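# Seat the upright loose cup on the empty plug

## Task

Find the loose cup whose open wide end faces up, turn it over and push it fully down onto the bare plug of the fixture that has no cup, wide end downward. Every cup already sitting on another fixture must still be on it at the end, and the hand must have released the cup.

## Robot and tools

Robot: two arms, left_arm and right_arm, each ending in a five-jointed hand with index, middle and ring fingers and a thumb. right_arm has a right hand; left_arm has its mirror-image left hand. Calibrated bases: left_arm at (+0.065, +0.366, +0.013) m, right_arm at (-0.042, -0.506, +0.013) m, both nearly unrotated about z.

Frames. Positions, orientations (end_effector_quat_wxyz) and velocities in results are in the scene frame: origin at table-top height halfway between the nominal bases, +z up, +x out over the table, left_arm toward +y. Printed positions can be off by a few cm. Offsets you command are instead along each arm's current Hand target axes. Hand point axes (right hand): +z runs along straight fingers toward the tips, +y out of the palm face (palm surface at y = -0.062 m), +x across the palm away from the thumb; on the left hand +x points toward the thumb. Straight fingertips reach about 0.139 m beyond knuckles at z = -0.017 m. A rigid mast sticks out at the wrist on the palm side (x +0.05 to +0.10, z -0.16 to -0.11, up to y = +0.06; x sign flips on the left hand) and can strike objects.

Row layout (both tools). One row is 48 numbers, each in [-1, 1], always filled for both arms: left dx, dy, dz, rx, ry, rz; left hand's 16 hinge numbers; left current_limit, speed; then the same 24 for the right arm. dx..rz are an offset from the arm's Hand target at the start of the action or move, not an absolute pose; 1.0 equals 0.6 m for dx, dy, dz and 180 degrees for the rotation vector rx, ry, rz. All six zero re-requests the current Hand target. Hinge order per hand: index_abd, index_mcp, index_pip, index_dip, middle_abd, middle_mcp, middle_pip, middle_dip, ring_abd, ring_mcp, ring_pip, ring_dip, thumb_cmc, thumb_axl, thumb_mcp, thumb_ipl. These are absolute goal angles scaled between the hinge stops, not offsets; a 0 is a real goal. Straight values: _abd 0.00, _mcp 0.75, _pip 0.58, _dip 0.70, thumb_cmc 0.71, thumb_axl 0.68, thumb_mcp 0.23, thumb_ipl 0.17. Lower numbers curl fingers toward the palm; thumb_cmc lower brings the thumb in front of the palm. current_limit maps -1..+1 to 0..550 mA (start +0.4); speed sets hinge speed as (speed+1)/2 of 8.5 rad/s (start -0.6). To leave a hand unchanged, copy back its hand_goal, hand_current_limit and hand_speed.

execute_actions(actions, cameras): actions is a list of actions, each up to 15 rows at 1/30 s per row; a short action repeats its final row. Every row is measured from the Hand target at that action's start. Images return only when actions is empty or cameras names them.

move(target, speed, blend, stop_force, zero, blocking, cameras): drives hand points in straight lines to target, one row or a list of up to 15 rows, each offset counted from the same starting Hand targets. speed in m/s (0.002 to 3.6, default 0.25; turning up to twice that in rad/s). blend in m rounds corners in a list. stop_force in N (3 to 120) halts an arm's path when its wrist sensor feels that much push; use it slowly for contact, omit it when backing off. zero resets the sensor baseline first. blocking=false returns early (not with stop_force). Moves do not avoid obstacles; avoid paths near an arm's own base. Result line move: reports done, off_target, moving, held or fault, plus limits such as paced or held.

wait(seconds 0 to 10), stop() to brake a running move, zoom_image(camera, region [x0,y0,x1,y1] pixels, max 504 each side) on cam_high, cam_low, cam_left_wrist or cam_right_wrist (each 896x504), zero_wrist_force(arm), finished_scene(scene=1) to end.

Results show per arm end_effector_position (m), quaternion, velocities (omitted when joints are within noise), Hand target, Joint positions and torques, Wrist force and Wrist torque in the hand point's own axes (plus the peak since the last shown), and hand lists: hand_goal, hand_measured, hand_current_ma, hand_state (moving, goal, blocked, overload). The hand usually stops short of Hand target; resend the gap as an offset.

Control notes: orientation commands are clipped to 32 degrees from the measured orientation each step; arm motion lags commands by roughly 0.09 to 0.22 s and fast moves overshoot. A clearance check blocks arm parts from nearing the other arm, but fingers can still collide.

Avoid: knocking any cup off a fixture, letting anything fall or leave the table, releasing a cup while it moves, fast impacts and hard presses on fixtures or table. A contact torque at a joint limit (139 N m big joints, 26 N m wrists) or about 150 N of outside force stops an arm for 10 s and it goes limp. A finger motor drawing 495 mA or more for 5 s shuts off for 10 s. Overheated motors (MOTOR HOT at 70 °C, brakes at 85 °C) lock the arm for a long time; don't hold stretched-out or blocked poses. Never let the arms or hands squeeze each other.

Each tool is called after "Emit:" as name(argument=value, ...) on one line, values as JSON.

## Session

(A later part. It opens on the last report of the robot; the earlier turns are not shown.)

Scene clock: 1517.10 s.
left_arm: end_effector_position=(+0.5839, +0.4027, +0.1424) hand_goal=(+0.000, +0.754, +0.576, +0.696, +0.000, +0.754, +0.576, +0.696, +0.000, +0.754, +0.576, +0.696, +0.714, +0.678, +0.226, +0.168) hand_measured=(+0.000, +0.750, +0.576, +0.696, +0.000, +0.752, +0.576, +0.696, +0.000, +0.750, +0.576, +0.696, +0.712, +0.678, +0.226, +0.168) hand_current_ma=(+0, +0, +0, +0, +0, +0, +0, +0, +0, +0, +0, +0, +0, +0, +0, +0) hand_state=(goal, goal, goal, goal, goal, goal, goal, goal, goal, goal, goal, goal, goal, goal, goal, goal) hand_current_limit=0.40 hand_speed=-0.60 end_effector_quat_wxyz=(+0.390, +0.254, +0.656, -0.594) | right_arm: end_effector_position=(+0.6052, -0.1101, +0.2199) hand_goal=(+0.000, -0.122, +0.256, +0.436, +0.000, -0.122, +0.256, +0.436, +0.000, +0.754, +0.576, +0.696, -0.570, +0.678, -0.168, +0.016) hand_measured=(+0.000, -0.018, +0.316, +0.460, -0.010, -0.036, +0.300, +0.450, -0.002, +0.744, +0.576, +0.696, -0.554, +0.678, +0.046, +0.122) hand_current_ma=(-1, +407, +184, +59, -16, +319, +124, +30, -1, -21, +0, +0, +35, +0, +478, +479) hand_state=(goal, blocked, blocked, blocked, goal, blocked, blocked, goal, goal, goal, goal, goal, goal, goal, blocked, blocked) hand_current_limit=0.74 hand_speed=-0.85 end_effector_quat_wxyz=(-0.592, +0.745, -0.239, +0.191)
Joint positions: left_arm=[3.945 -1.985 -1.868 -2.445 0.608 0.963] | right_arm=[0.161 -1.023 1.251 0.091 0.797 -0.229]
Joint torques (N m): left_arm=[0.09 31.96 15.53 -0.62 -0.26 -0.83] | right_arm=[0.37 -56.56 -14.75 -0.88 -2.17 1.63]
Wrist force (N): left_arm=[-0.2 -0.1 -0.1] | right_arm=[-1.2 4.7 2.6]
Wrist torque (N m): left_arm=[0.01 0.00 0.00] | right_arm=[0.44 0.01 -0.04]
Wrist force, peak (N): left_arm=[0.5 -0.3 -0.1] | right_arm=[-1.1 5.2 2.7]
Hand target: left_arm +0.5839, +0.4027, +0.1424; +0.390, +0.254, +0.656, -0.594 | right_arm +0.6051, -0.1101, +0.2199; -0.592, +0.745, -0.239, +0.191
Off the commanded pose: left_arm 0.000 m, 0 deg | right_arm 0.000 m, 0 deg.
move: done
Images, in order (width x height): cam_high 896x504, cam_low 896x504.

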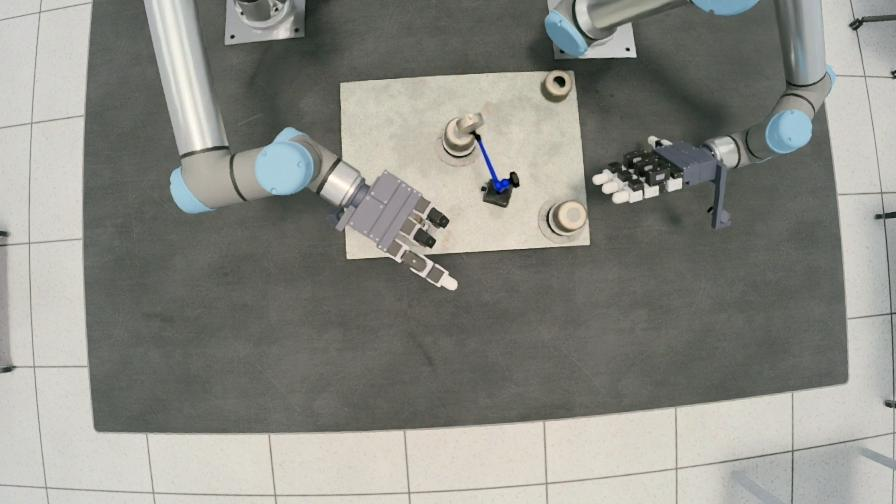

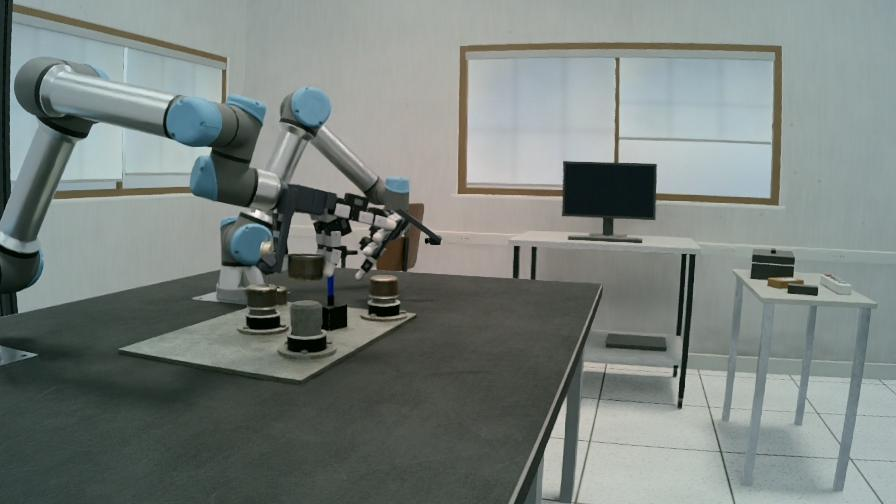

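Emit:
move(target=[0,0,0,0,0,0,0,0.754,0.576,0.696,0,0.754,0.576,0.696,0,0.754,0.576,0.696,0.714,0.678,0.226,0.168,0.4,-0.6,0,0.1298,0.0299,0,0,0,0,-0.123,0.255,0.435,0,-0.123,0.255,0.435,0,0.754,0.576,0.696,-0.571,0.678,-0.168,0.016,0.74,-0.85], speed=0.02, stop_force=4, cameras=["cam_high", "cam_low"])

Emit:
zoom_image(camera="cam_low", region=[270, 230, 370, 370])

Emit:
zoom_image(camera="cam_high", region=[385, 195, 445, 250])

Scene clock: 1535.57 s.
left_arm: end_effector_position=(+0.5839, +0.4027, +0.1424) hand_goal=(+0.000, +0.754, +0.576, +0.696, +0.000, +0.754, +0.576, +0.696, +0.000, +0.754, +0.576, +0.696, +0.714, +0.678, +0.226, +0.168) hand_measured=(+0.000, +0.750, +0.576, +0.696, +0.000, +0.752, +0.576, +0.696, +0.000, +0.750, +0.576, +0.696, +0.712, +0.678, +0.226, +0.168) hand_current_ma=(+0, +0, +0, +0, +0, +0, +0, +0, +0, +0, +0, +0, +0, +0, +0, +0) hand_state=(goal, goal, goal, goal, goal, goal, goal, goal, goal, goal, goal, goal, goal, goal, goal, goal) hand_current_limit=0.40 hand_speed=-0.60 end_effector_quat_wxyz=(+0.390, +0.254, +0.656, -0.594) | right_arm: end_effector_position=(+0.6052, -0.1102, +0.1732) hand_goal=(+0.000, -0.122, +0.256, +0.436, +0.000, -0.122, +0.256, +0.436, +0.000, +0.754, +0.576, +0.696, -0.570, +0.678, -0.168, +0.016) hand_measured=(+0.004, -0.018, +0.316, +0.460, -0.012, -0.038, +0.300, +0.450, -0.002, +0.744, +0.576, +0.696, -0.554, +0.678, +0.046, +0.118) hand_current_ma=(+6, +407, +184, +59, -19, +309, +124, +30, -1, -21, +0, +0, +35, +0, +478, +479) hand_state=(goal, blocked, blocked, blocked, goal, blocked, blocked, goal, goal, goal, goal, goal, goal, goal, blocked, blocked) hand_current_limit=0.74 hand_speed=-0.85 end_effector_quat_wxyz=(-0.592, +0.745, -0.239, +0.191)
Joint positions: left_arm=[3.945 -1.985 -1.868 -2.445 0.608 0.963] | right_arm=[0.161 -0.991 1.325 -0.013 0.797 -0.229]
Joint torques (N m): left_arm=[0.38 31.57 15.95 -0.5 -0.33 -0.92] | right_arm=[-4.28 -56.72 -29.22 -1.68 -0.47 -0.56]
Wrist force (N): left_arm=[0.2 0.1 -0.1] | right_arm=[-1.2 4.8 2.6]
Wrist torque (N m): left_arm=[0.02 -0.03 0.01] | right_arm=[0.45 0.03 -0.03]
Wrist force, peak (N): left_arm=[0.6 0.2 -0.1] | right_arm=[-1.4 5.0 2.8]
Hand target: left_arm +0.5839, +0.4027, +0.1424; +0.390, +0.254, +0.656, -0.594 | right_arm +0.6052, -0.1102, +0.1732; -0.592, +0.745, -0.239, +0.191 (not the last commanded pose)
Off the commanded pose: left_arm 0.000 m, 0 deg | right_arm 0.033 m, 0 deg.
move: contact (right_arm)
Images, in order (width x height): cam_high 896x504, cam_low 896x504.

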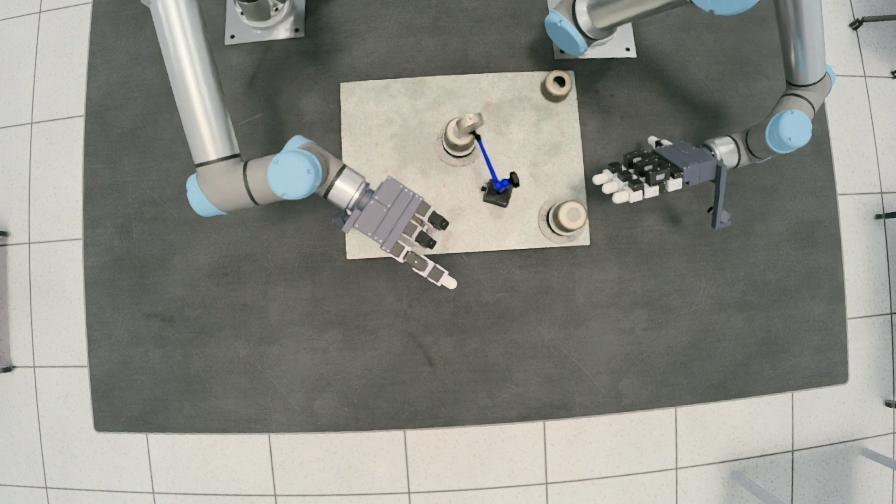

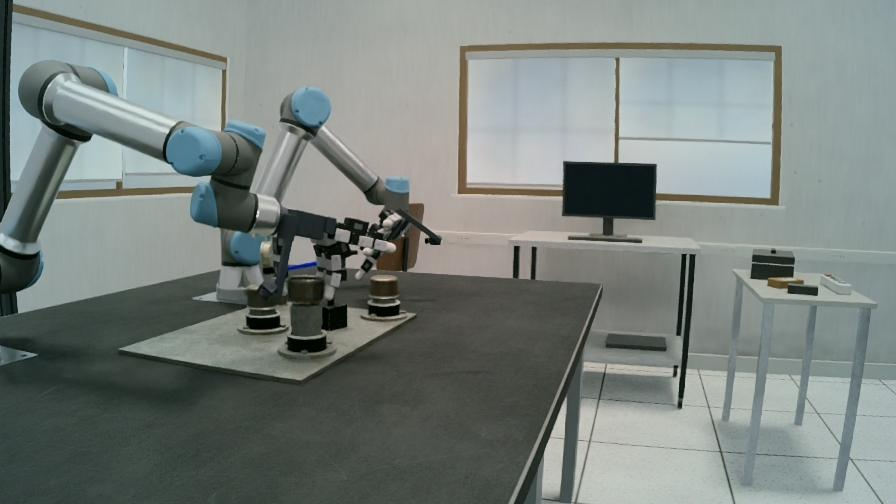

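Scaled by 3.600 from the camera's 896x504 image, which has a finer 1280x720 frame.

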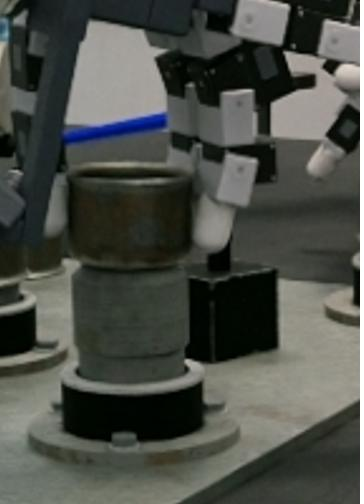

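Scaled by 8.400 from the camera's 896x504 image, which has a finer 1280x720 frame.

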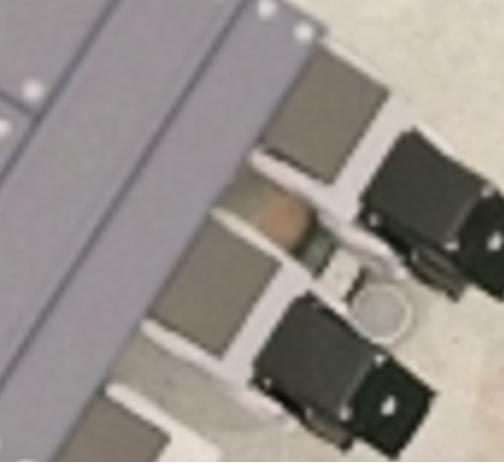

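Emit:
move(target=[0,0,0,0,0,0,0,0.754,0.576,0.696,0,0.754,0.576,0.696,0,0.754,0.576,0.696,0.714,0.678,0.226,0.168,0.4,-0.6,0,0.0049,0.0011,0,0,0,0,-0.123,0.255,0.435,0,-0.123,0.255,0.435,0,0.754,0.576,0.696,-0.571,0.678,-0.168,0.016,0.74,-0.85], speed=0.01, cameras=["cam_low"])

Emit:
zoom_image(camera="cam_low", region=[280, 260, 340, 320])

Scene clock: 1552.20 s.
left_arm: end_effector_position=(+0.5839, +0.4027, +0.1424) hand_goal=(+0.000, +0.754, +0.576, +0.696, +0.000, +0.754, +0.576, +0.696, +0.000, +0.754, +0.576, +0.696, +0.714, +0.678, +0.226, +0.168) hand_measured=(+0.000, +0.750, +0.576, +0.696, +0.000, +0.752, +0.576, +0.696, +0.000, +0.750, +0.576, +0.696, +0.712, +0.678, +0.226, +0.168) hand_current_ma=(+0, +0, +0, +0, +0, +0, +0, +0, +0, +0, +0, +0, +0, +0, +0, +0) hand_state=(goal, goal, goal, goal, goal, goal, goal, goal, goal, goal, goal, goal, goal, goal, goal, goal) hand_current_limit=0.40 hand_speed=-0.60 end_effector_quat_wxyz=(+0.390, +0.254, +0.656, -0.594) | right_arm: end_effector_position=(+0.6051, -0.1102, +0.1702) hand_goal=(+0.000, -0.122, +0.256, +0.436, +0.000, -0.122, +0.256, +0.436, +0.000, +0.754, +0.576, +0.696, -0.570, +0.678, -0.168, +0.016) hand_measured=(+0.014, -0.018, +0.316, +0.460, -0.014, -0.038, +0.300, +0.450, -0.002, +0.744, +0.576, +0.696, -0.554, +0.676, +0.046, +0.110) hand_current_ma=(+23, +407, +184, +59, -24, +309, +124, +30, -1, -21, +0, +0, +35, -5, +479, +473) hand_state=(goal, blocked, blocked, blocked, goal, blocked, blocked, goal, goal, goal, goal, goal, goal, goal, blocked, blocked) hand_current_limit=0.74 hand_speed=-0.85 end_effector_quat_wxyz=(-0.592, +0.745, -0.239, +0.191)
Joint positions: left_arm=[3.945 -1.985 -1.868 -2.445 0.608 0.963] | right_arm=[0.161 -0.989 1.329 -0.02 0.797 -0.229]
Joint torques (N m): left_arm=[0.98 31.11 16.12 -0.56 -0.34 -0.92] | right_arm=[2.66 -36.93 -15.65 -0.36 -0.26 -0.56]
Wrist force (N): left_arm=[0.0 -0.1 0.0] | right_arm=[-1.3 -3.7 -1.4]
Wrist torque (N m): left_arm=[-0.01 -0.02 0.01] | right_arm=[0.11 -0.02 0.03]
Wrist force, peak (N): left_arm=[0.5 0.3 -0.2] | right_arm=[-1.4 4.8 2.9]
Hand target: left_arm +0.5839, +0.4027, +0.1424; +0.390, +0.254, +0.656, -0.594 | right_arm +0.6051, -0.1102, +0.1702; -0.592, +0.745, -0.239, +0.191
Off the commanded pose: left_arm 0.000 m, 0 deg | right_arm 0.000 m, 0 deg.
move: done
Images, in order (width x height): cam_low 896x504.

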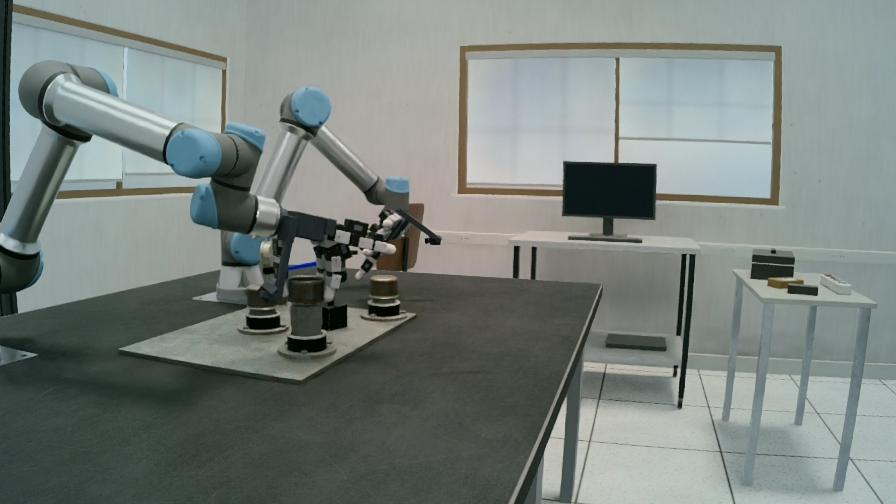

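Scaled by 8.400 from the camera's 896x504 image, which has a finer 1280x720 frame.

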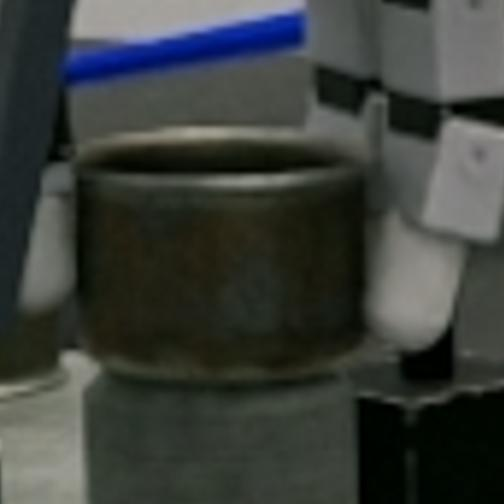

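Emit:
move(target=[0,0,0,0,0,0,0,0.754,0.576,0.696,0,0.754,0.576,0.696,0,0.754,0.576,0.696,0.714,0.678,0.226,0.168,0.4,-0.6,0,-0.0024,-0.0005,0,0,0,0,-0.035,0.31,0.458,0,-0.055,0.295,0.448,0,0.754,0.576,0.696,-0.565,0.678,0.02,0.095,0.3,-0.9], speed=0.01, cameras=[])

Emit:
move(target=[0,0,0,0,0,0,0,0.754,0.576,0.696,0,0.754,0.576,0.696,0,0.754,0.576,0.696,0.714,0.678,0.226,0.168,0.4,-0.6,0,0,0,0,0,0,0,0.05,0.35,0.48,0,0.03,0.335,0.48,0,0.754,0.576,0.696,-0.565,0.678,0.13,0.13,0.3,-0.9], speed=0.01, cameras=["cam_low", "cam_high"])

Emit:
zoom_image(camera="cam_low", region=[280, 260, 340, 320])

Scene clock: 1580.47 s.
left_arm: end_effector_position=(+0.5839, +0.4027, +0.1424) hand_goal=(+0.000, +0.754, +0.576, +0.696, +0.000, +0.754, +0.576, +0.696, +0.000, +0.754, +0.576, +0.696, +0.714, +0.678, +0.226, +0.168) hand_measured=(+0.000, +0.750, +0.576, +0.696, +0.000, +0.752, +0.576, +0.696, +0.000, +0.750, +0.576, +0.696, +0.712, +0.678, +0.226, +0.168) hand_current_ma=(+0, +0, +0, +0, +0, +0, +0, +0, +0, +0, +0, +0, +0, +0, +0, +0) hand_state=(goal, goal, goal, goal, goal, goal, goal, goal, goal, goal, goal, goal, goal, goal, goal, goal) hand_current_limit=0.40 hand_speed=-0.60 end_effector_quat_wxyz=(+0.390, +0.254, +0.656, -0.594) | right_arm: end_effector_position=(+0.6052, -0.1102, +0.1717) hand_goal=(+0.000, -0.034, +0.310, +0.458, +0.000, -0.054, +0.296, +0.448, +0.000, +0.754, +0.576, +0.696, -0.564, +0.678, +0.020, +0.096) hand_measured=(+0.014, -0.016, +0.328, +0.470, -0.014, -0.034, +0.310, +0.454, -0.002, +0.744, +0.576, +0.696, -0.554, +0.676, +0.056, +0.110) hand_current_ma=(+22, +44, +40, +24, -24, +49, +31, +10, -1, -21, +0, +0, +20, -1, +132, +43) hand_state=(goal, goal, goal, goal, goal, blocked, goal, goal, goal, goal, goal, goal, goal, goal, blocked, goal) hand_current_limit=0.30 hand_speed=-0.90 end_effector_quat_wxyz=(-0.592, +0.745, -0.239, +0.191)
Joint positions: left_arm=[3.945 -1.985 -1.868 -2.445 0.608 0.963] | right_arm=[0.161 -0.99 1.327 -0.017 0.797 -0.229]
Joint torques (N m): left_arm=[0.54 31.11 15.98 -0.62 -0.52 -0.96] | right_arm=[-0.77 -54.87 -28.68 0.15 0.01 1.25]
Wrist force (N): left_arm=[0.3 0.1 0.0] | right_arm=[-1.5 5.0 2.8]
Wrist torque (N m): left_arm=[0.02 -0.05 0.02] | right_arm=[0.43 0.03 -0.03]
Wrist force, peak (N): left_arm=[0.5 0.1 -0.4] | right_arm=[-1.5 5.0 2.8]
Hand target: left_arm +0.5839, +0.4027, +0.1424; +0.390, +0.254, +0.656, -0.594 | right_arm +0.6052, -0.1102, +0.1717; -0.592, +0.745, -0.239, +0.191
Off the commanded pose: left_arm 0.000 m, 0 deg | right_arm 0.000 m, 0 deg.
move: done
No camera images: "cameras" was empty.

Scene clock: 1581.10 s.
left_arm: end_effector_position=(+0.5839, +0.4027, +0.1424) hand_goal=(+0.000, +0.754, +0.576, +0.696, +0.000, +0.754, +0.576, +0.696, +0.000, +0.754, +0.576, +0.696, +0.714, +0.678, +0.226, +0.168) hand_measured=(+0.000, +0.750, +0.576, +0.696, +0.000, +0.752, +0.576, +0.696, +0.000, +0.750, +0.576, +0.696, +0.712, +0.678, +0.226, +0.168) hand_current_ma=(+0, +0, +0, +0, +0, +0, +0, +0, +0, +0, +0, +0, +0, +0, +0, +0) hand_state=(goal, goal, goal, goal, goal, goal, goal, goal, goal, goal, goal, goal, goal, goal, goal, goal) hand_current_limit=0.40 hand_speed=-0.60 end_effector_quat_wxyz=(+0.390, +0.254, +0.656, -0.594) | right_arm: end_effector_position=(+0.6052, -0.1102, +0.1717) hand_goal=(+0.000, +0.050, +0.350, +0.480, +0.000, +0.030, +0.336, +0.480, +0.000, +0.754, +0.576, +0.696, -0.564, +0.678, +0.130, +0.130) hand_measured=(+0.004, +0.038, +0.346, +0.478, -0.004, +0.020, +0.332, +0.476, -0.002, +0.744, +0.576, +0.696, -0.562, +0.676, +0.128, +0.128) hand_current_ma=(+4, -25, -6, -2, -4, -20, -4, -4, -1, -21, +0, +0, +3, -1, -4, -3) hand_state=(goal, goal, goal, goal, goal, goal, goal, goal, goal, goal, goal, goal, goal, goal, goal, goal) hand_current_limit=0.30 hand_speed=-0.90 end_effector_quat_wxyz=(-0.592, +0.745, -0.239, +0.191)
Joint positions: left_arm=[3.945 -1.985 -1.868 -2.445 0.608 0.963] | right_arm=[0.161 -0.99 1.327 -0.017 0.797 -0.229]
Joint torques (N m): left_arm=[0.17 30.66 16.22 -0.47 -0.43 -1] | right_arm=[7.1 -52 -20.86 -1.53 1.19 0.78]
Wrist force (N): left_arm=[0.2 0.1 0.0] | right_arm=[-1.3 2.3 2.1]
Wrist torque (N m): left_arm=[0.02 -0.03 0.02] | right_arm=[0.34 0.03 -0.03]
Wrist force, peak (N): left_arm=[0.5 0.3 0.0] | right_arm=[-1.2 3.9 2.3]
Hand target: left_arm +0.5839, +0.4027, +0.1424; +0.390, +0.254, +0.656, -0.594 | right_arm +0.6052, -0.1102, +0.1717; -0.592, +0.745, -0.239, +0.191
Off the commanded pose: left_arm 0.000 m, 0 deg | right_arm 0.000 m, 0 deg.
move: done
Images, in order (width x height): cam_high 896x504, cam_low 896x504.

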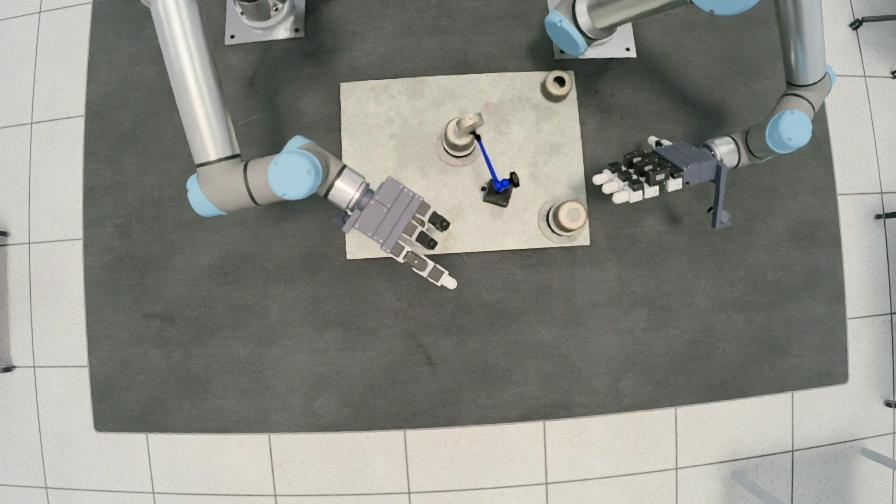

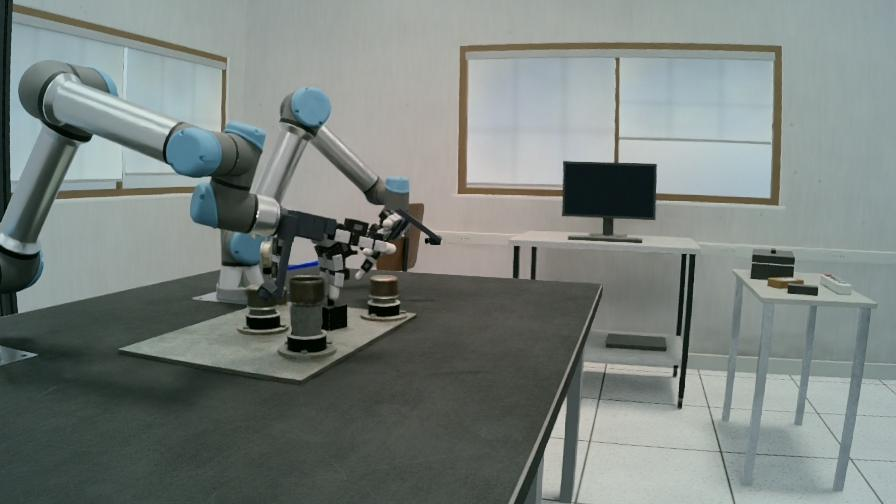

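Scaled by 8.400 from the camera's 896x504 image, which has a finer 1280x720 frame.

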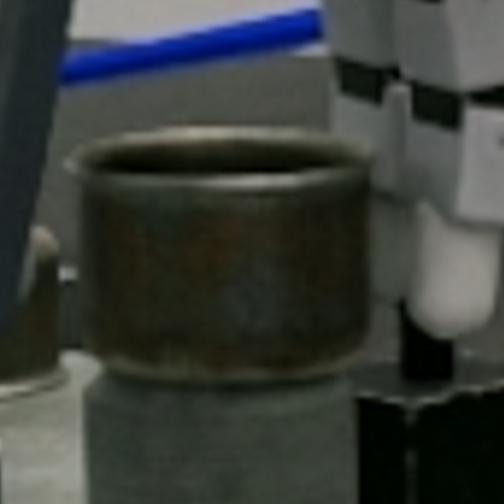

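Emit:
move(target=[[0,0,0,0,0,0,0,0.754,0.576,0.696,0,0.754,0.576,0.696,0,0.754,0.576,0.696,0.714,0.678,0.226,0.168,0.4,-0.6,0,0,0,0,0,0,0,0.205,0.431,0.478,0,0.205,0.431,0.478,0,0.754,0.576,0.696,-0.571,0.678,0.226,0.168,0.3,-0.8],[0,0,0,0,0,0,0,0.754,0.576,0.696,0,0.754,0.576,0.696,0,0.754,0.576,0.696,0.714,0.678,0.226,0.168,0.4,-0.6,0.0004,-0.2271,-0.0523,0,0,0,0,0.205,0.431,0.478,0,0.205,0.431,0.478,0,0.754,0.576,0.696,-0.571,0.678,0.226,0.168,0.3,-0.8],[0,0,0,0,0,0,0,0.754,0.576,0.696,0,0.754,0.576,0.696,0,0.754,0.576,0.696,0.714,0.678,0.226,0.168,0.4,-0.6,0.2477,-0.2212,-0.0767,0.0567,-0.0567,0.4977,0,0.205,0.431,0.478,0,0.205,0.431,0.478,0,0.754,0.576,0.696,-0.571,0.678,0.226,0.168,0.3,-0.8],[0,0,0,0,0,0,0,0.754,0.576,0.696,0,0.754,0.576,0.696,0,0.754,0.576,0.696,0.714,0.678,0.226,0.168,0.4,-0.6,0.2472,0.0623,-0.0113,0.0567,-0.0567,0.4977,0,0.205,0.431,0.478,0,0.205,0.431,0.478,0,0.754,0.576,0.696,-0.571,0.678,0.226,0.168,0.3,-0.8]], speed=[0.1, 0.12, 0.3, 0.15], blend=[0, 0.02, 0.02, 0], cameras=["all"])

Emit:
zoom_image(camera="cam_high", region=[350, 150, 510, 310])

Emit:
zoom_image(camera="cam_low", region=[250, 220, 390, 370])

Scene clock: 1674.00 s.
left_arm: end_effector_position=(+0.5839, +0.4027, +0.1424) hand_goal=(+0.000, +0.754, +0.576, +0.696, +0.000, +0.754, +0.576, +0.696, +0.000, +0.754, +0.576, +0.696, +0.714, +0.678, +0.226, +0.168) hand_measured=(+0.000, +0.750, +0.576, +0.696, +0.000, +0.752, +0.576, +0.696, +0.000, +0.750, +0.576, +0.696, +0.712, +0.678, +0.226, +0.168) hand_current_ma=(+0, +0, +0, +0, +0, +0, +0, +0, +0, +0, +0, +0, +0, +0, +0, +0) hand_state=(goal, goal, goal, goal, goal, goal, goal, goal, goal, goal, goal, goal, goal, goal, goal, goal) hand_current_limit=0.40 hand_speed=-0.60 end_effector_quat_wxyz=(+0.390, +0.254, +0.656, -0.594) | right_arm: end_effector_position=(+0.7169, -0.2089, +0.1370) hand_goal=(+0.000, +0.206, +0.432, +0.478, +0.000, +0.206, +0.432, +0.478, +0.000, +0.754, +0.576, +0.696, -0.570, +0.678, +0.226, +0.168) hand_measured=(-0.002, +0.204, +0.430, +0.478, -0.002, +0.204, +0.430, +0.476, -0.002, +0.752, +0.576, +0.696, -0.578, +0.676, +0.224, +0.166) hand_current_ma=(-2, -3, -4, +0, -3, -3, -3, -1, -2, -4, +0, +0, -14, -1, -3, -3) hand_state=(goal, goal, goal, goal, goal, goal, goal, goal, goal, goal, goal, goal, goal, goal, goal, goal) hand_current_limit=0.30 hand_speed=-0.80 end_effector_quat_wxyz=(+0.629, -0.323, +0.629, +0.323)
Joint positions: left_arm=[3.945 -1.985 -1.868 -2.445 0.608 0.963] | right_arm=[-0.093 -0.608 1.155 -0.546 0.517 1.569]
Joint torques (N m): left_arm=[-0.26 30.96 16.31 -0.44 -0.47 -1.11] | right_arm=[8.9 -58.29 -27.28 -0.37 1.54 0.24]
Wrist force (N): left_arm=[-0.1 0.2 0.2] | right_arm=[-0.2 1.2 0.6]
Wrist torque (N m): left_arm=[0.02 0.01 -0.01] | right_arm=[0.22 -0.11 -0.32]
Wrist force, peak (N): left_arm=[0.5 0.0 -0.4] | right_arm=[-1.2 3.7 2.5]
Hand target: left_arm +0.5839, +0.4027, +0.1424; +0.390, +0.254, +0.656, -0.594 | right_arm +0.7170, -0.2089, +0.1370; +0.629, -0.323, +0.629, +0.323
Off the commanded pose: left_arm 0.000 m, 0 deg | right_arm 0.000 m, 0 deg.
move: done

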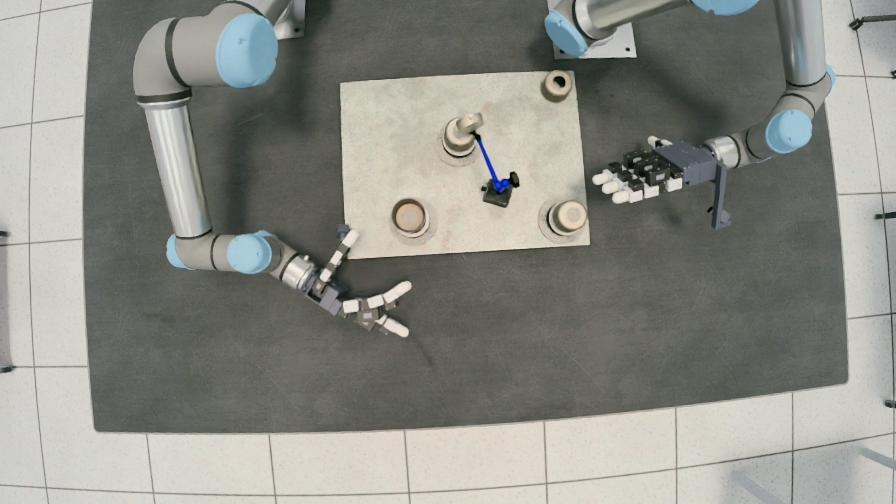

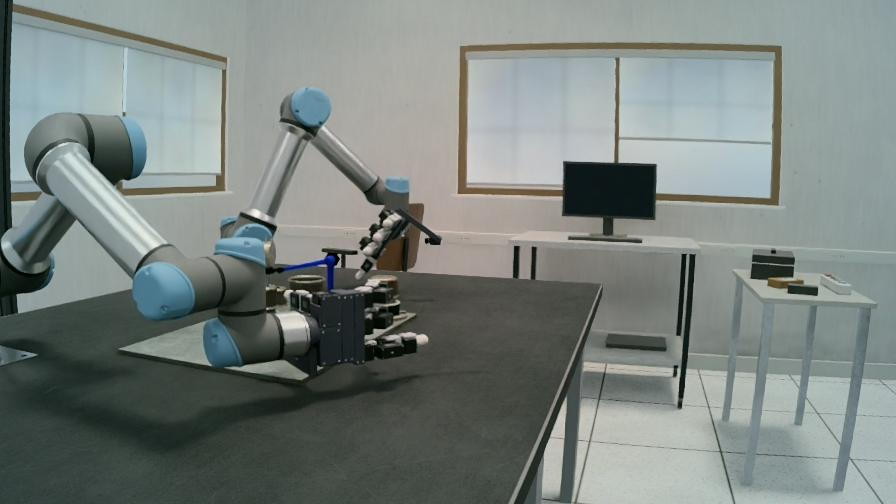

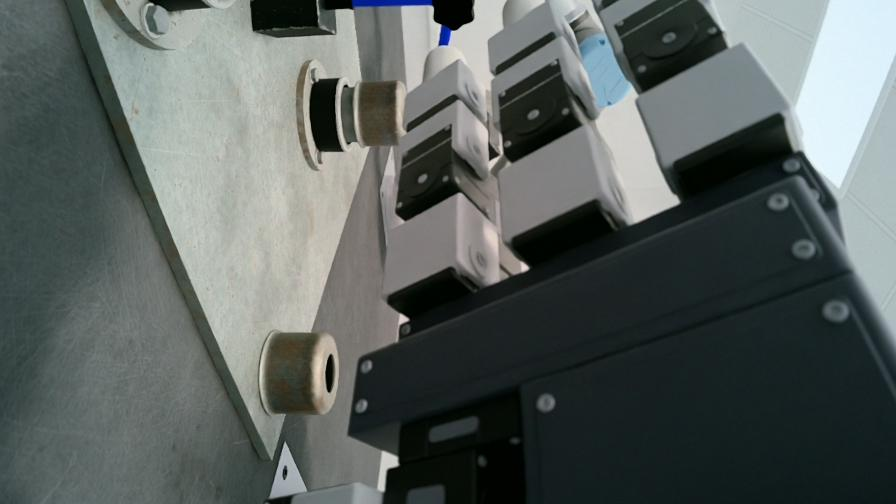

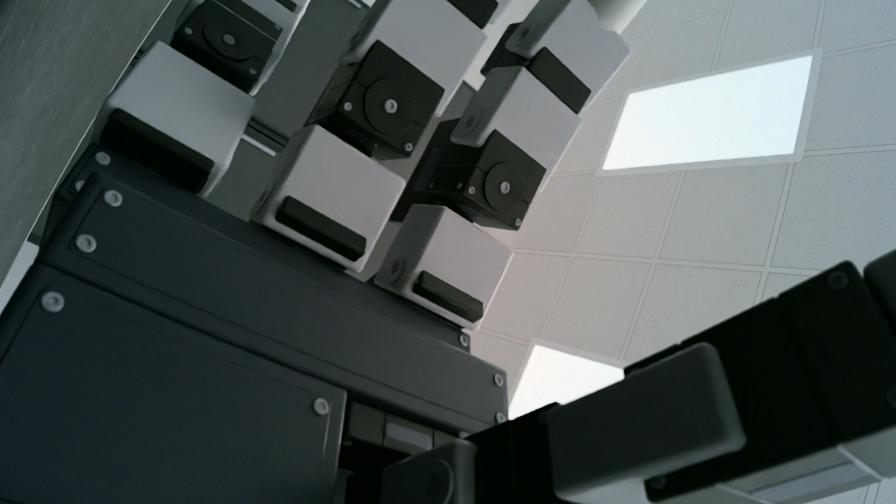

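Scaled by 3.150 from the camera's 896x504 image, which has a finer 1280x720 frame.

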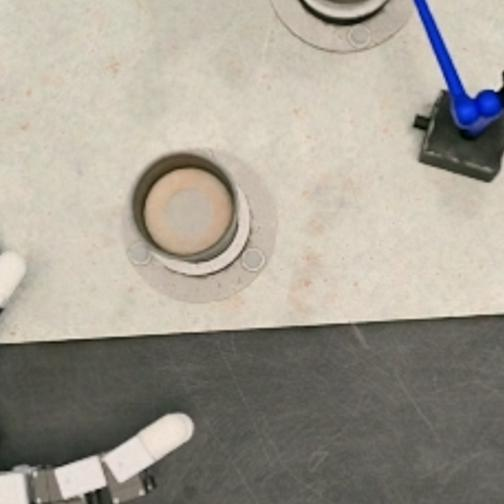

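Scaled by 3.360 from the camera's 896x504 image, which has a finer 1280x720 frame.

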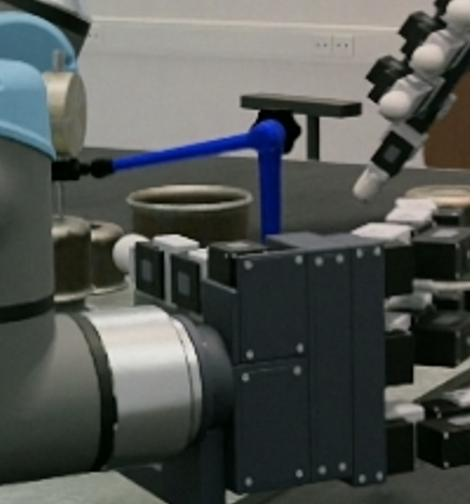

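Emit:
move(target=[0,0,0,0,0,0,0,0.754,0.576,0.696,0,0.754,0.576,0.696,0,0.754,0.576,0.696,0.714,0.678,0.226,0.168,0.4,-0.6,0,0.145,0.005,0,0,0,-0.085,0.205,0.431,0.478,0.085,0.205,0.431,0.478,0,0.754,0.576,0.696,-0.571,0.678,0.226,0.168,0.3,-0.8], speed=0.1, cameras=["all"])

Emit:
zoom_image(camera="cam_high", region=[350, 170, 450, 270])

Emit:
zoom_image(camera="cam_low", region=[250, 220, 390, 370])

Scene clock: 1719.10 s.
left_arm: end_effector_position=(+0.5839, +0.4027, +0.1424) hand_goal=(+0.000, +0.754, +0.576, +0.696, +0.000, +0.754, +0.576, +0.696, +0.000, +0.754, +0.576, +0.696, +0.714, +0.678, +0.226, +0.168) hand_measured=(+0.000, +0.750, +0.576, +0.696, +0.000, +0.752, +0.576, +0.696, +0.000, +0.750, +0.576, +0.696, +0.712, +0.678, +0.226, +0.168) hand_current_ma=(+0, +0, +0, +0, +0, +0, +0, +0, +0, +0, +0, +0, +0, +0, +0, +0) hand_state=(goal, goal, goal, goal, goal, goal, goal, goal, goal, goal, goal, goal, goal, goal, goal, goal) hand_current_limit=0.40 hand_speed=-0.60 end_effector_quat_wxyz=(+0.390, +0.254, +0.656, -0.594) | right_arm: end_effector_position=(+0.6480, -0.1557, +0.1369) hand_goal=(-0.084, +0.206, +0.432, +0.478, +0.086, +0.206, +0.432, +0.478, +0.000, +0.754, +0.576, +0.696, -0.570, +0.678, +0.226, +0.168) hand_measured=(-0.086, +0.204, +0.430, +0.478, +0.074, +0.204, +0.430, +0.476, -0.002, +0.752, +0.576, +0.696, -0.578, +0.676, +0.224, +0.166) hand_current_ma=(-1, -2, -4, +0, -20, -2, -3, -1, -2, -3, +0, +0, -14, -1, -3, -3) hand_state=(goal, goal, goal, goal, goal, goal, goal, goal, goal, goal, goal, goal, goal, goal, goal, goal) hand_current_limit=0.30 hand_speed=-0.80 end_effector_quat_wxyz=(+0.629, -0.323, +0.629, +0.323)
Joint positions: left_arm=[3.945 -1.985 -1.868 -2.445 0.608 0.963] | right_arm=[-0.018 -0.734 1.411 -0.677 0.591 1.569]
Joint torques (N m): left_arm=[0.66 31.18 16.57 -0.33 -0.51 -1.21] | right_arm=[-8.21 -48.45 -19.18 0.32 -1.39 0.75]
Wrist force (N): left_arm=[-0.1 -0.1 -0.1] | right_arm=[-0.4 1.1 0.5]
Wrist torque (N m): left_arm=[0.00 0.00 0.00] | right_arm=[0.20 -0.09 -0.30]
Wrist force, peak (N): left_arm=[0.4 0.1 -0.3] | right_arm=[-0.6 2.3 0.5]
Hand target: left_arm +0.5839, +0.4027, +0.1424; +0.390, +0.254, +0.656, -0.594 | right_arm +0.6480, -0.1557, +0.1369; +0.629, -0.323, +0.629, +0.323
Off the commanded pose: left_arm 0.000 m, 0 deg | right_arm 0.000 m, 0 deg.
move: done

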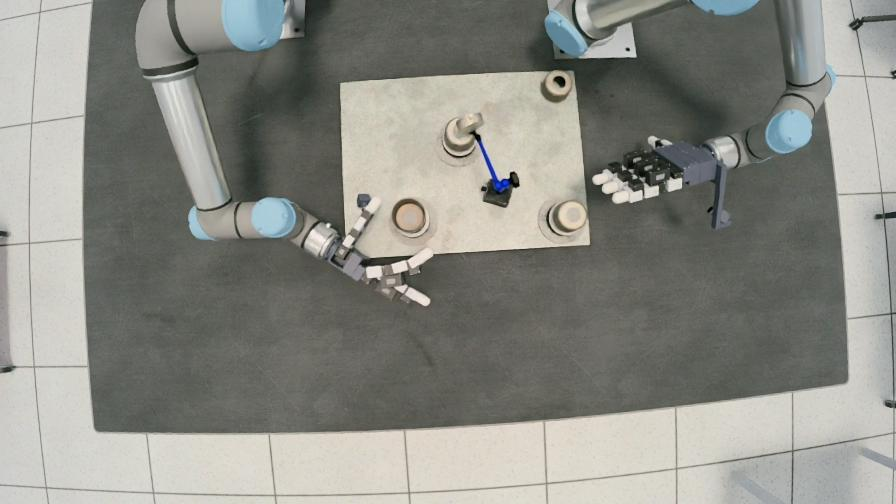

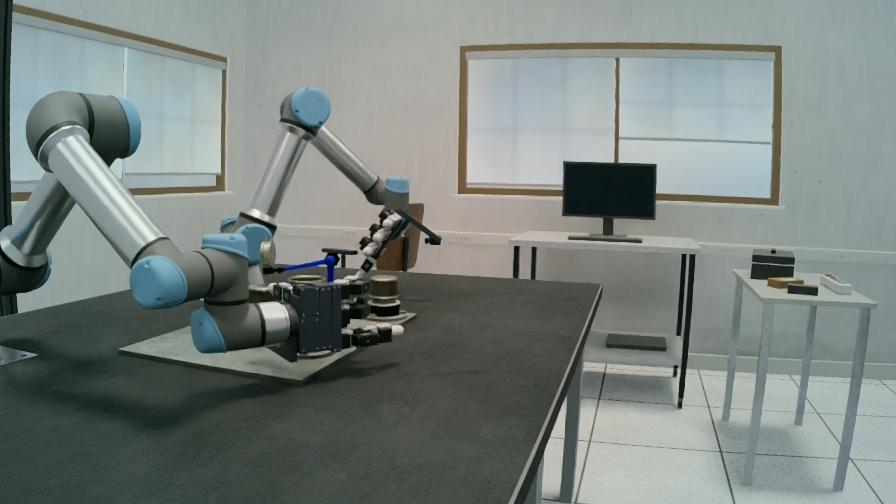

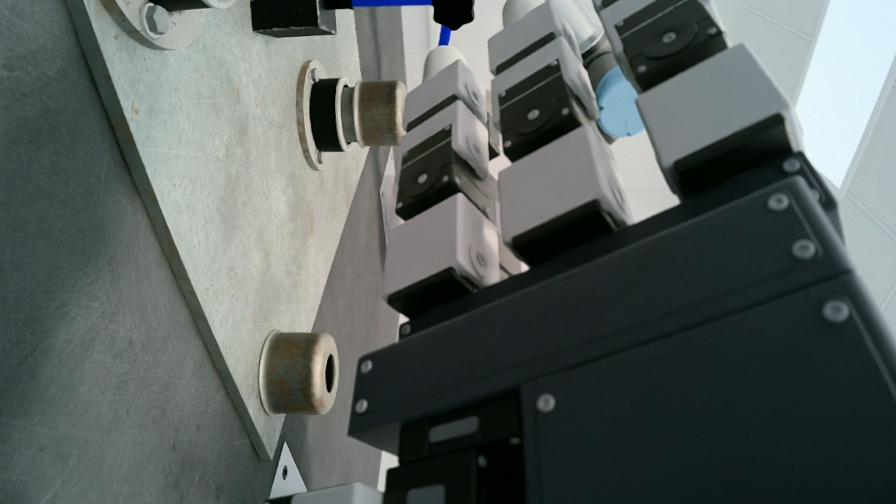

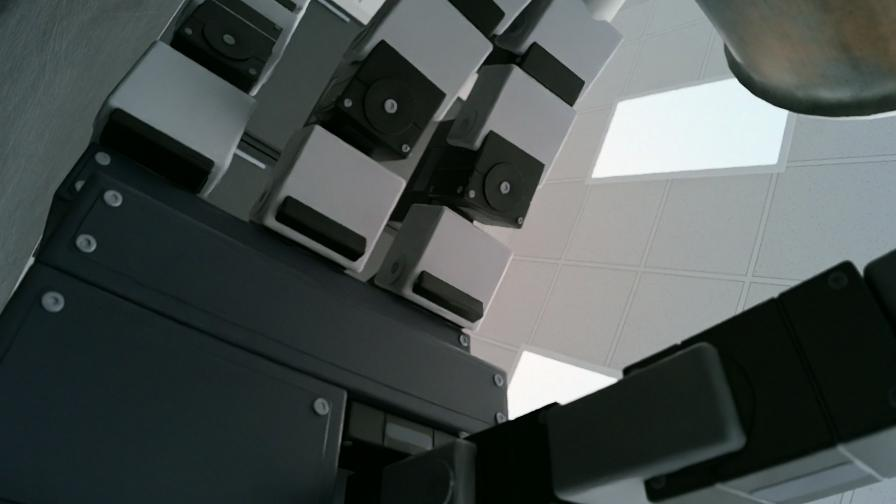

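Scaled by 5.040 from the camera's 896x504 image, which has a finer 1280x720 frame.

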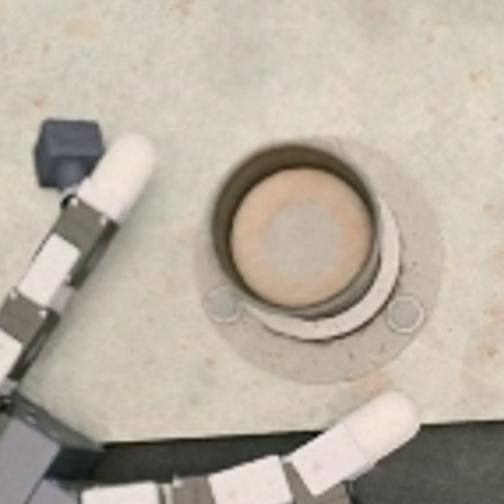

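Scaled by 3.360 from the camera's 896x504 image, which has a finer 1280x720 frame.

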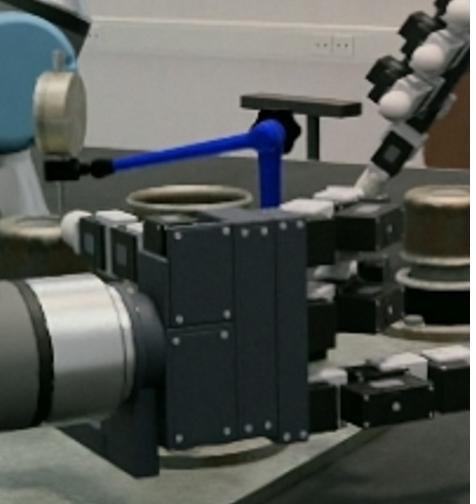

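Emit:
move(target=[0,0,0,0,0,0,0,0.754,0.576,0.696,0,0.754,0.576,0.696,0,0.754,0.576,0.696,0.714,0.678,0.226,0.168,0.4,-0.6,0.0067,0.065,-0.002,0,0,0,-0.105,0.205,0.431,0.478,0.105,0.205,0.431,0.478,0,0.754,0.576,0.696,-0.571,0.678,0.226,0.168,0.3,-0.8], speed=0.05, stop_force=5, cameras=["all"])

Emit:
zoom_image(camera="cam_high", region=[350, 170, 450, 270])

Emit:
zoom_image(camera="cam_low", region=[250, 240, 350, 340])

Scene clock: 1756.10 s.
left_arm: end_effector_position=(+0.5839, +0.4027, +0.1424) hand_goal=(+0.000, +0.754, +0.576, +0.696, +0.000, +0.754, +0.576, +0.696, +0.000, +0.754, +0.576, +0.696, +0.714, +0.678, +0.226, +0.168) hand_measured=(+0.000, +0.750, +0.576, +0.696, +0.000, +0.752, +0.576, +0.696, +0.000, +0.750, +0.576, +0.696, +0.712, +0.678, +0.226, +0.168) hand_current_ma=(+0, +0, +0, +0, +0, +0, +0, +0, +0, +0, +0, +0, +0, +0, +0, +0) hand_state=(goal, goal, goal, goal, goal, goal, goal, goal, goal, goal, goal, goal, goal, goal, goal, goal) hand_current_limit=0.40 hand_speed=-0.60 end_effector_quat_wxyz=(+0.390, +0.254, +0.656, -0.594) | right_arm: end_effector_position=(+0.6156, -0.1340, +0.1328) hand_goal=(-0.104, +0.206, +0.432, +0.478, +0.106, +0.206, +0.432, +0.478, +0.000, +0.754, +0.576, +0.696, -0.570, +0.678, +0.226, +0.168) hand_measured=(-0.098, +0.204, +0.430, +0.478, +0.086, +0.204, +0.430, +0.476, -0.002, +0.752, +0.576, +0.696, -0.578, +0.676, +0.224, +0.166) hand_current_ma=(+7, -2, -4, +0, -36, -2, -3, -1, -2, -2, +0, +0, -14, -1, -3, -3) hand_state=(goal, goal, goal, goal, goal, goal, goal, goal, goal, goal, goal, goal, goal, goal, goal, goal) hand_current_limit=0.30 hand_speed=-0.80 end_effector_quat_wxyz=(+0.629, -0.323, +0.629, +0.323)
Joint positions: left_arm=[3.945 -1.985 -1.868 -2.445 0.608 0.963] | right_arm=[0.017 -0.778 1.515 -0.736 0.627 1.569]
Joint torques (N m): left_arm=[0.77 31.14 16.28 -0.23 -0.51 -1.23] | right_arm=[-8.17 -42.84 -25.46 0.25 -1.44 1.67]
Wrist force (N): left_arm=[-0.1 0.2 -0.2] | right_arm=[-0.5 0.7 0.4]
Wrist torque (N m): left_arm=[0.05 -0.01 0.00] | right_arm=[0.16 -0.09 -0.32]
Wrist force, peak (N): left_arm=[0.3 0.4 -0.2] | right_arm=[-0.3 1.8 0.3]
Hand target: left_arm +0.5839, +0.4027, +0.1424; +0.390, +0.254, +0.656, -0.594 | right_arm +0.6156, -0.1340, +0.1328; +0.629, -0.323, +0.629, +0.323
Off the commanded pose: left_arm 0.000 m, 0 deg | right_arm 0.000 m, 0 deg.
move: done

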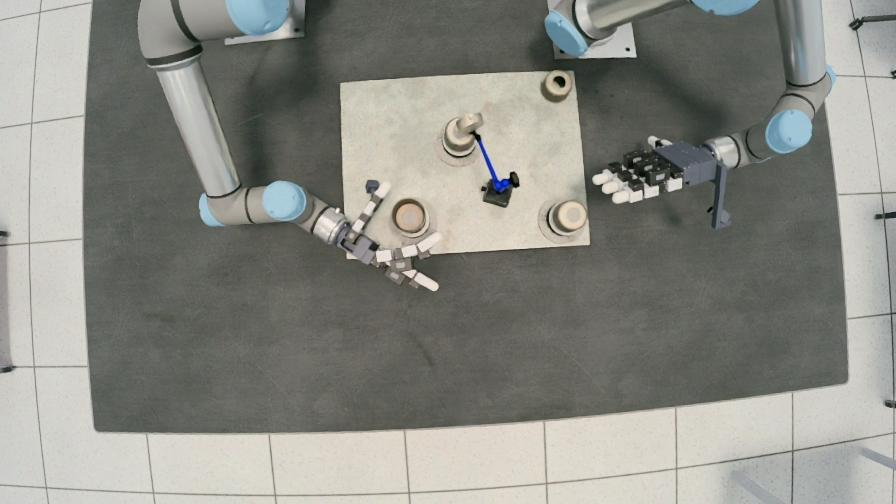

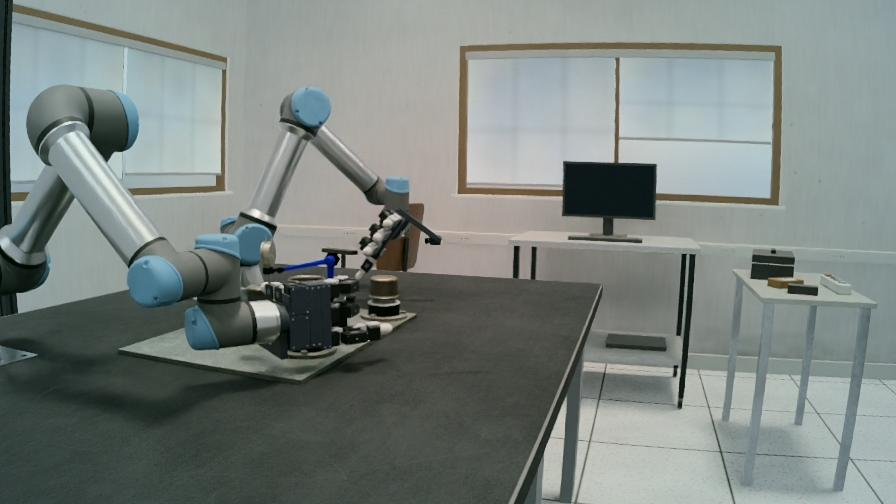

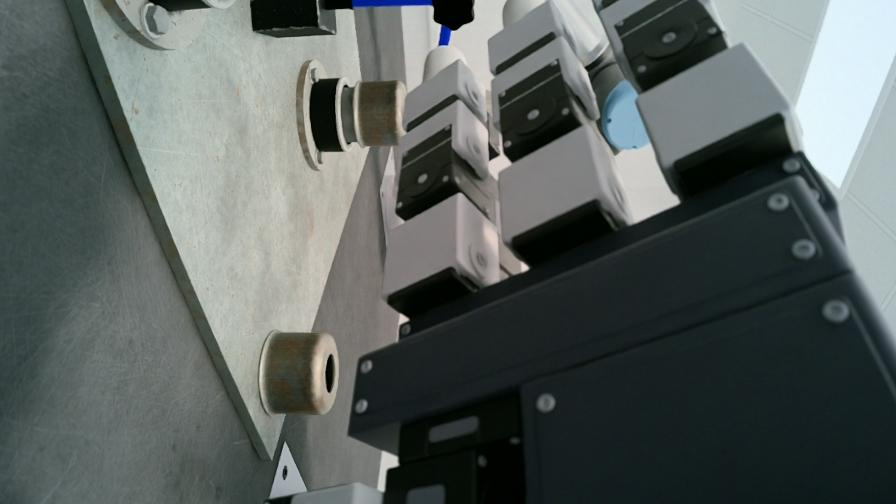

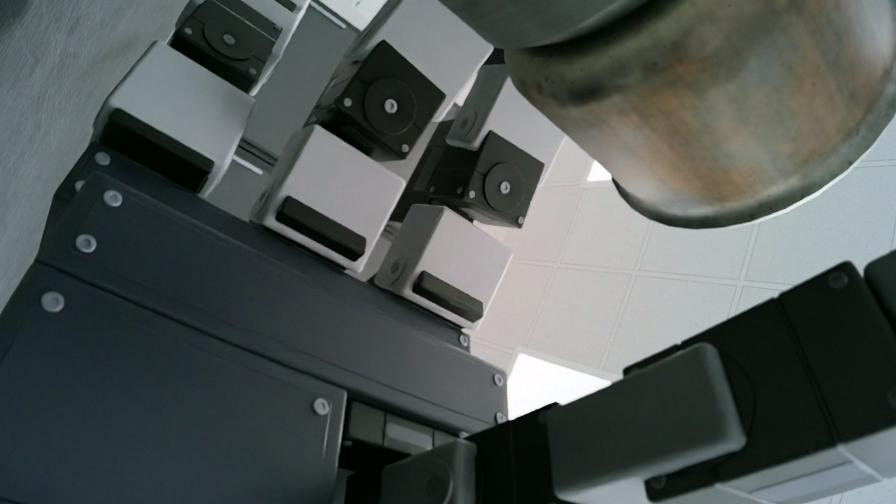

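Scaled by 5.040 from the camera's 896x504 image, which has a finer 1280x720 frame.

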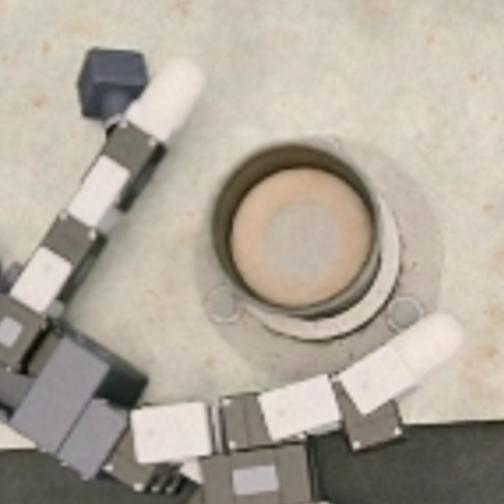

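Scaled by 5.040 from the camera's 896x504 image, which has a finer 1280x720 frame.

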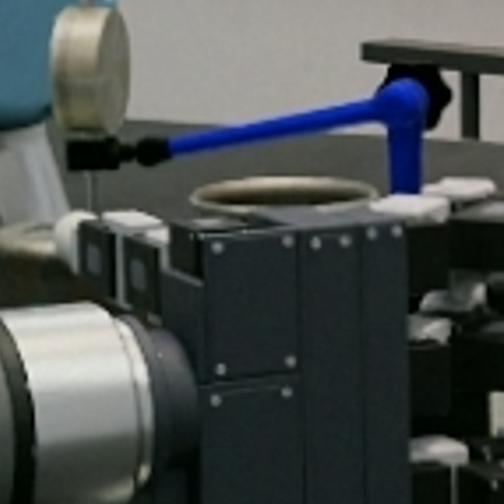

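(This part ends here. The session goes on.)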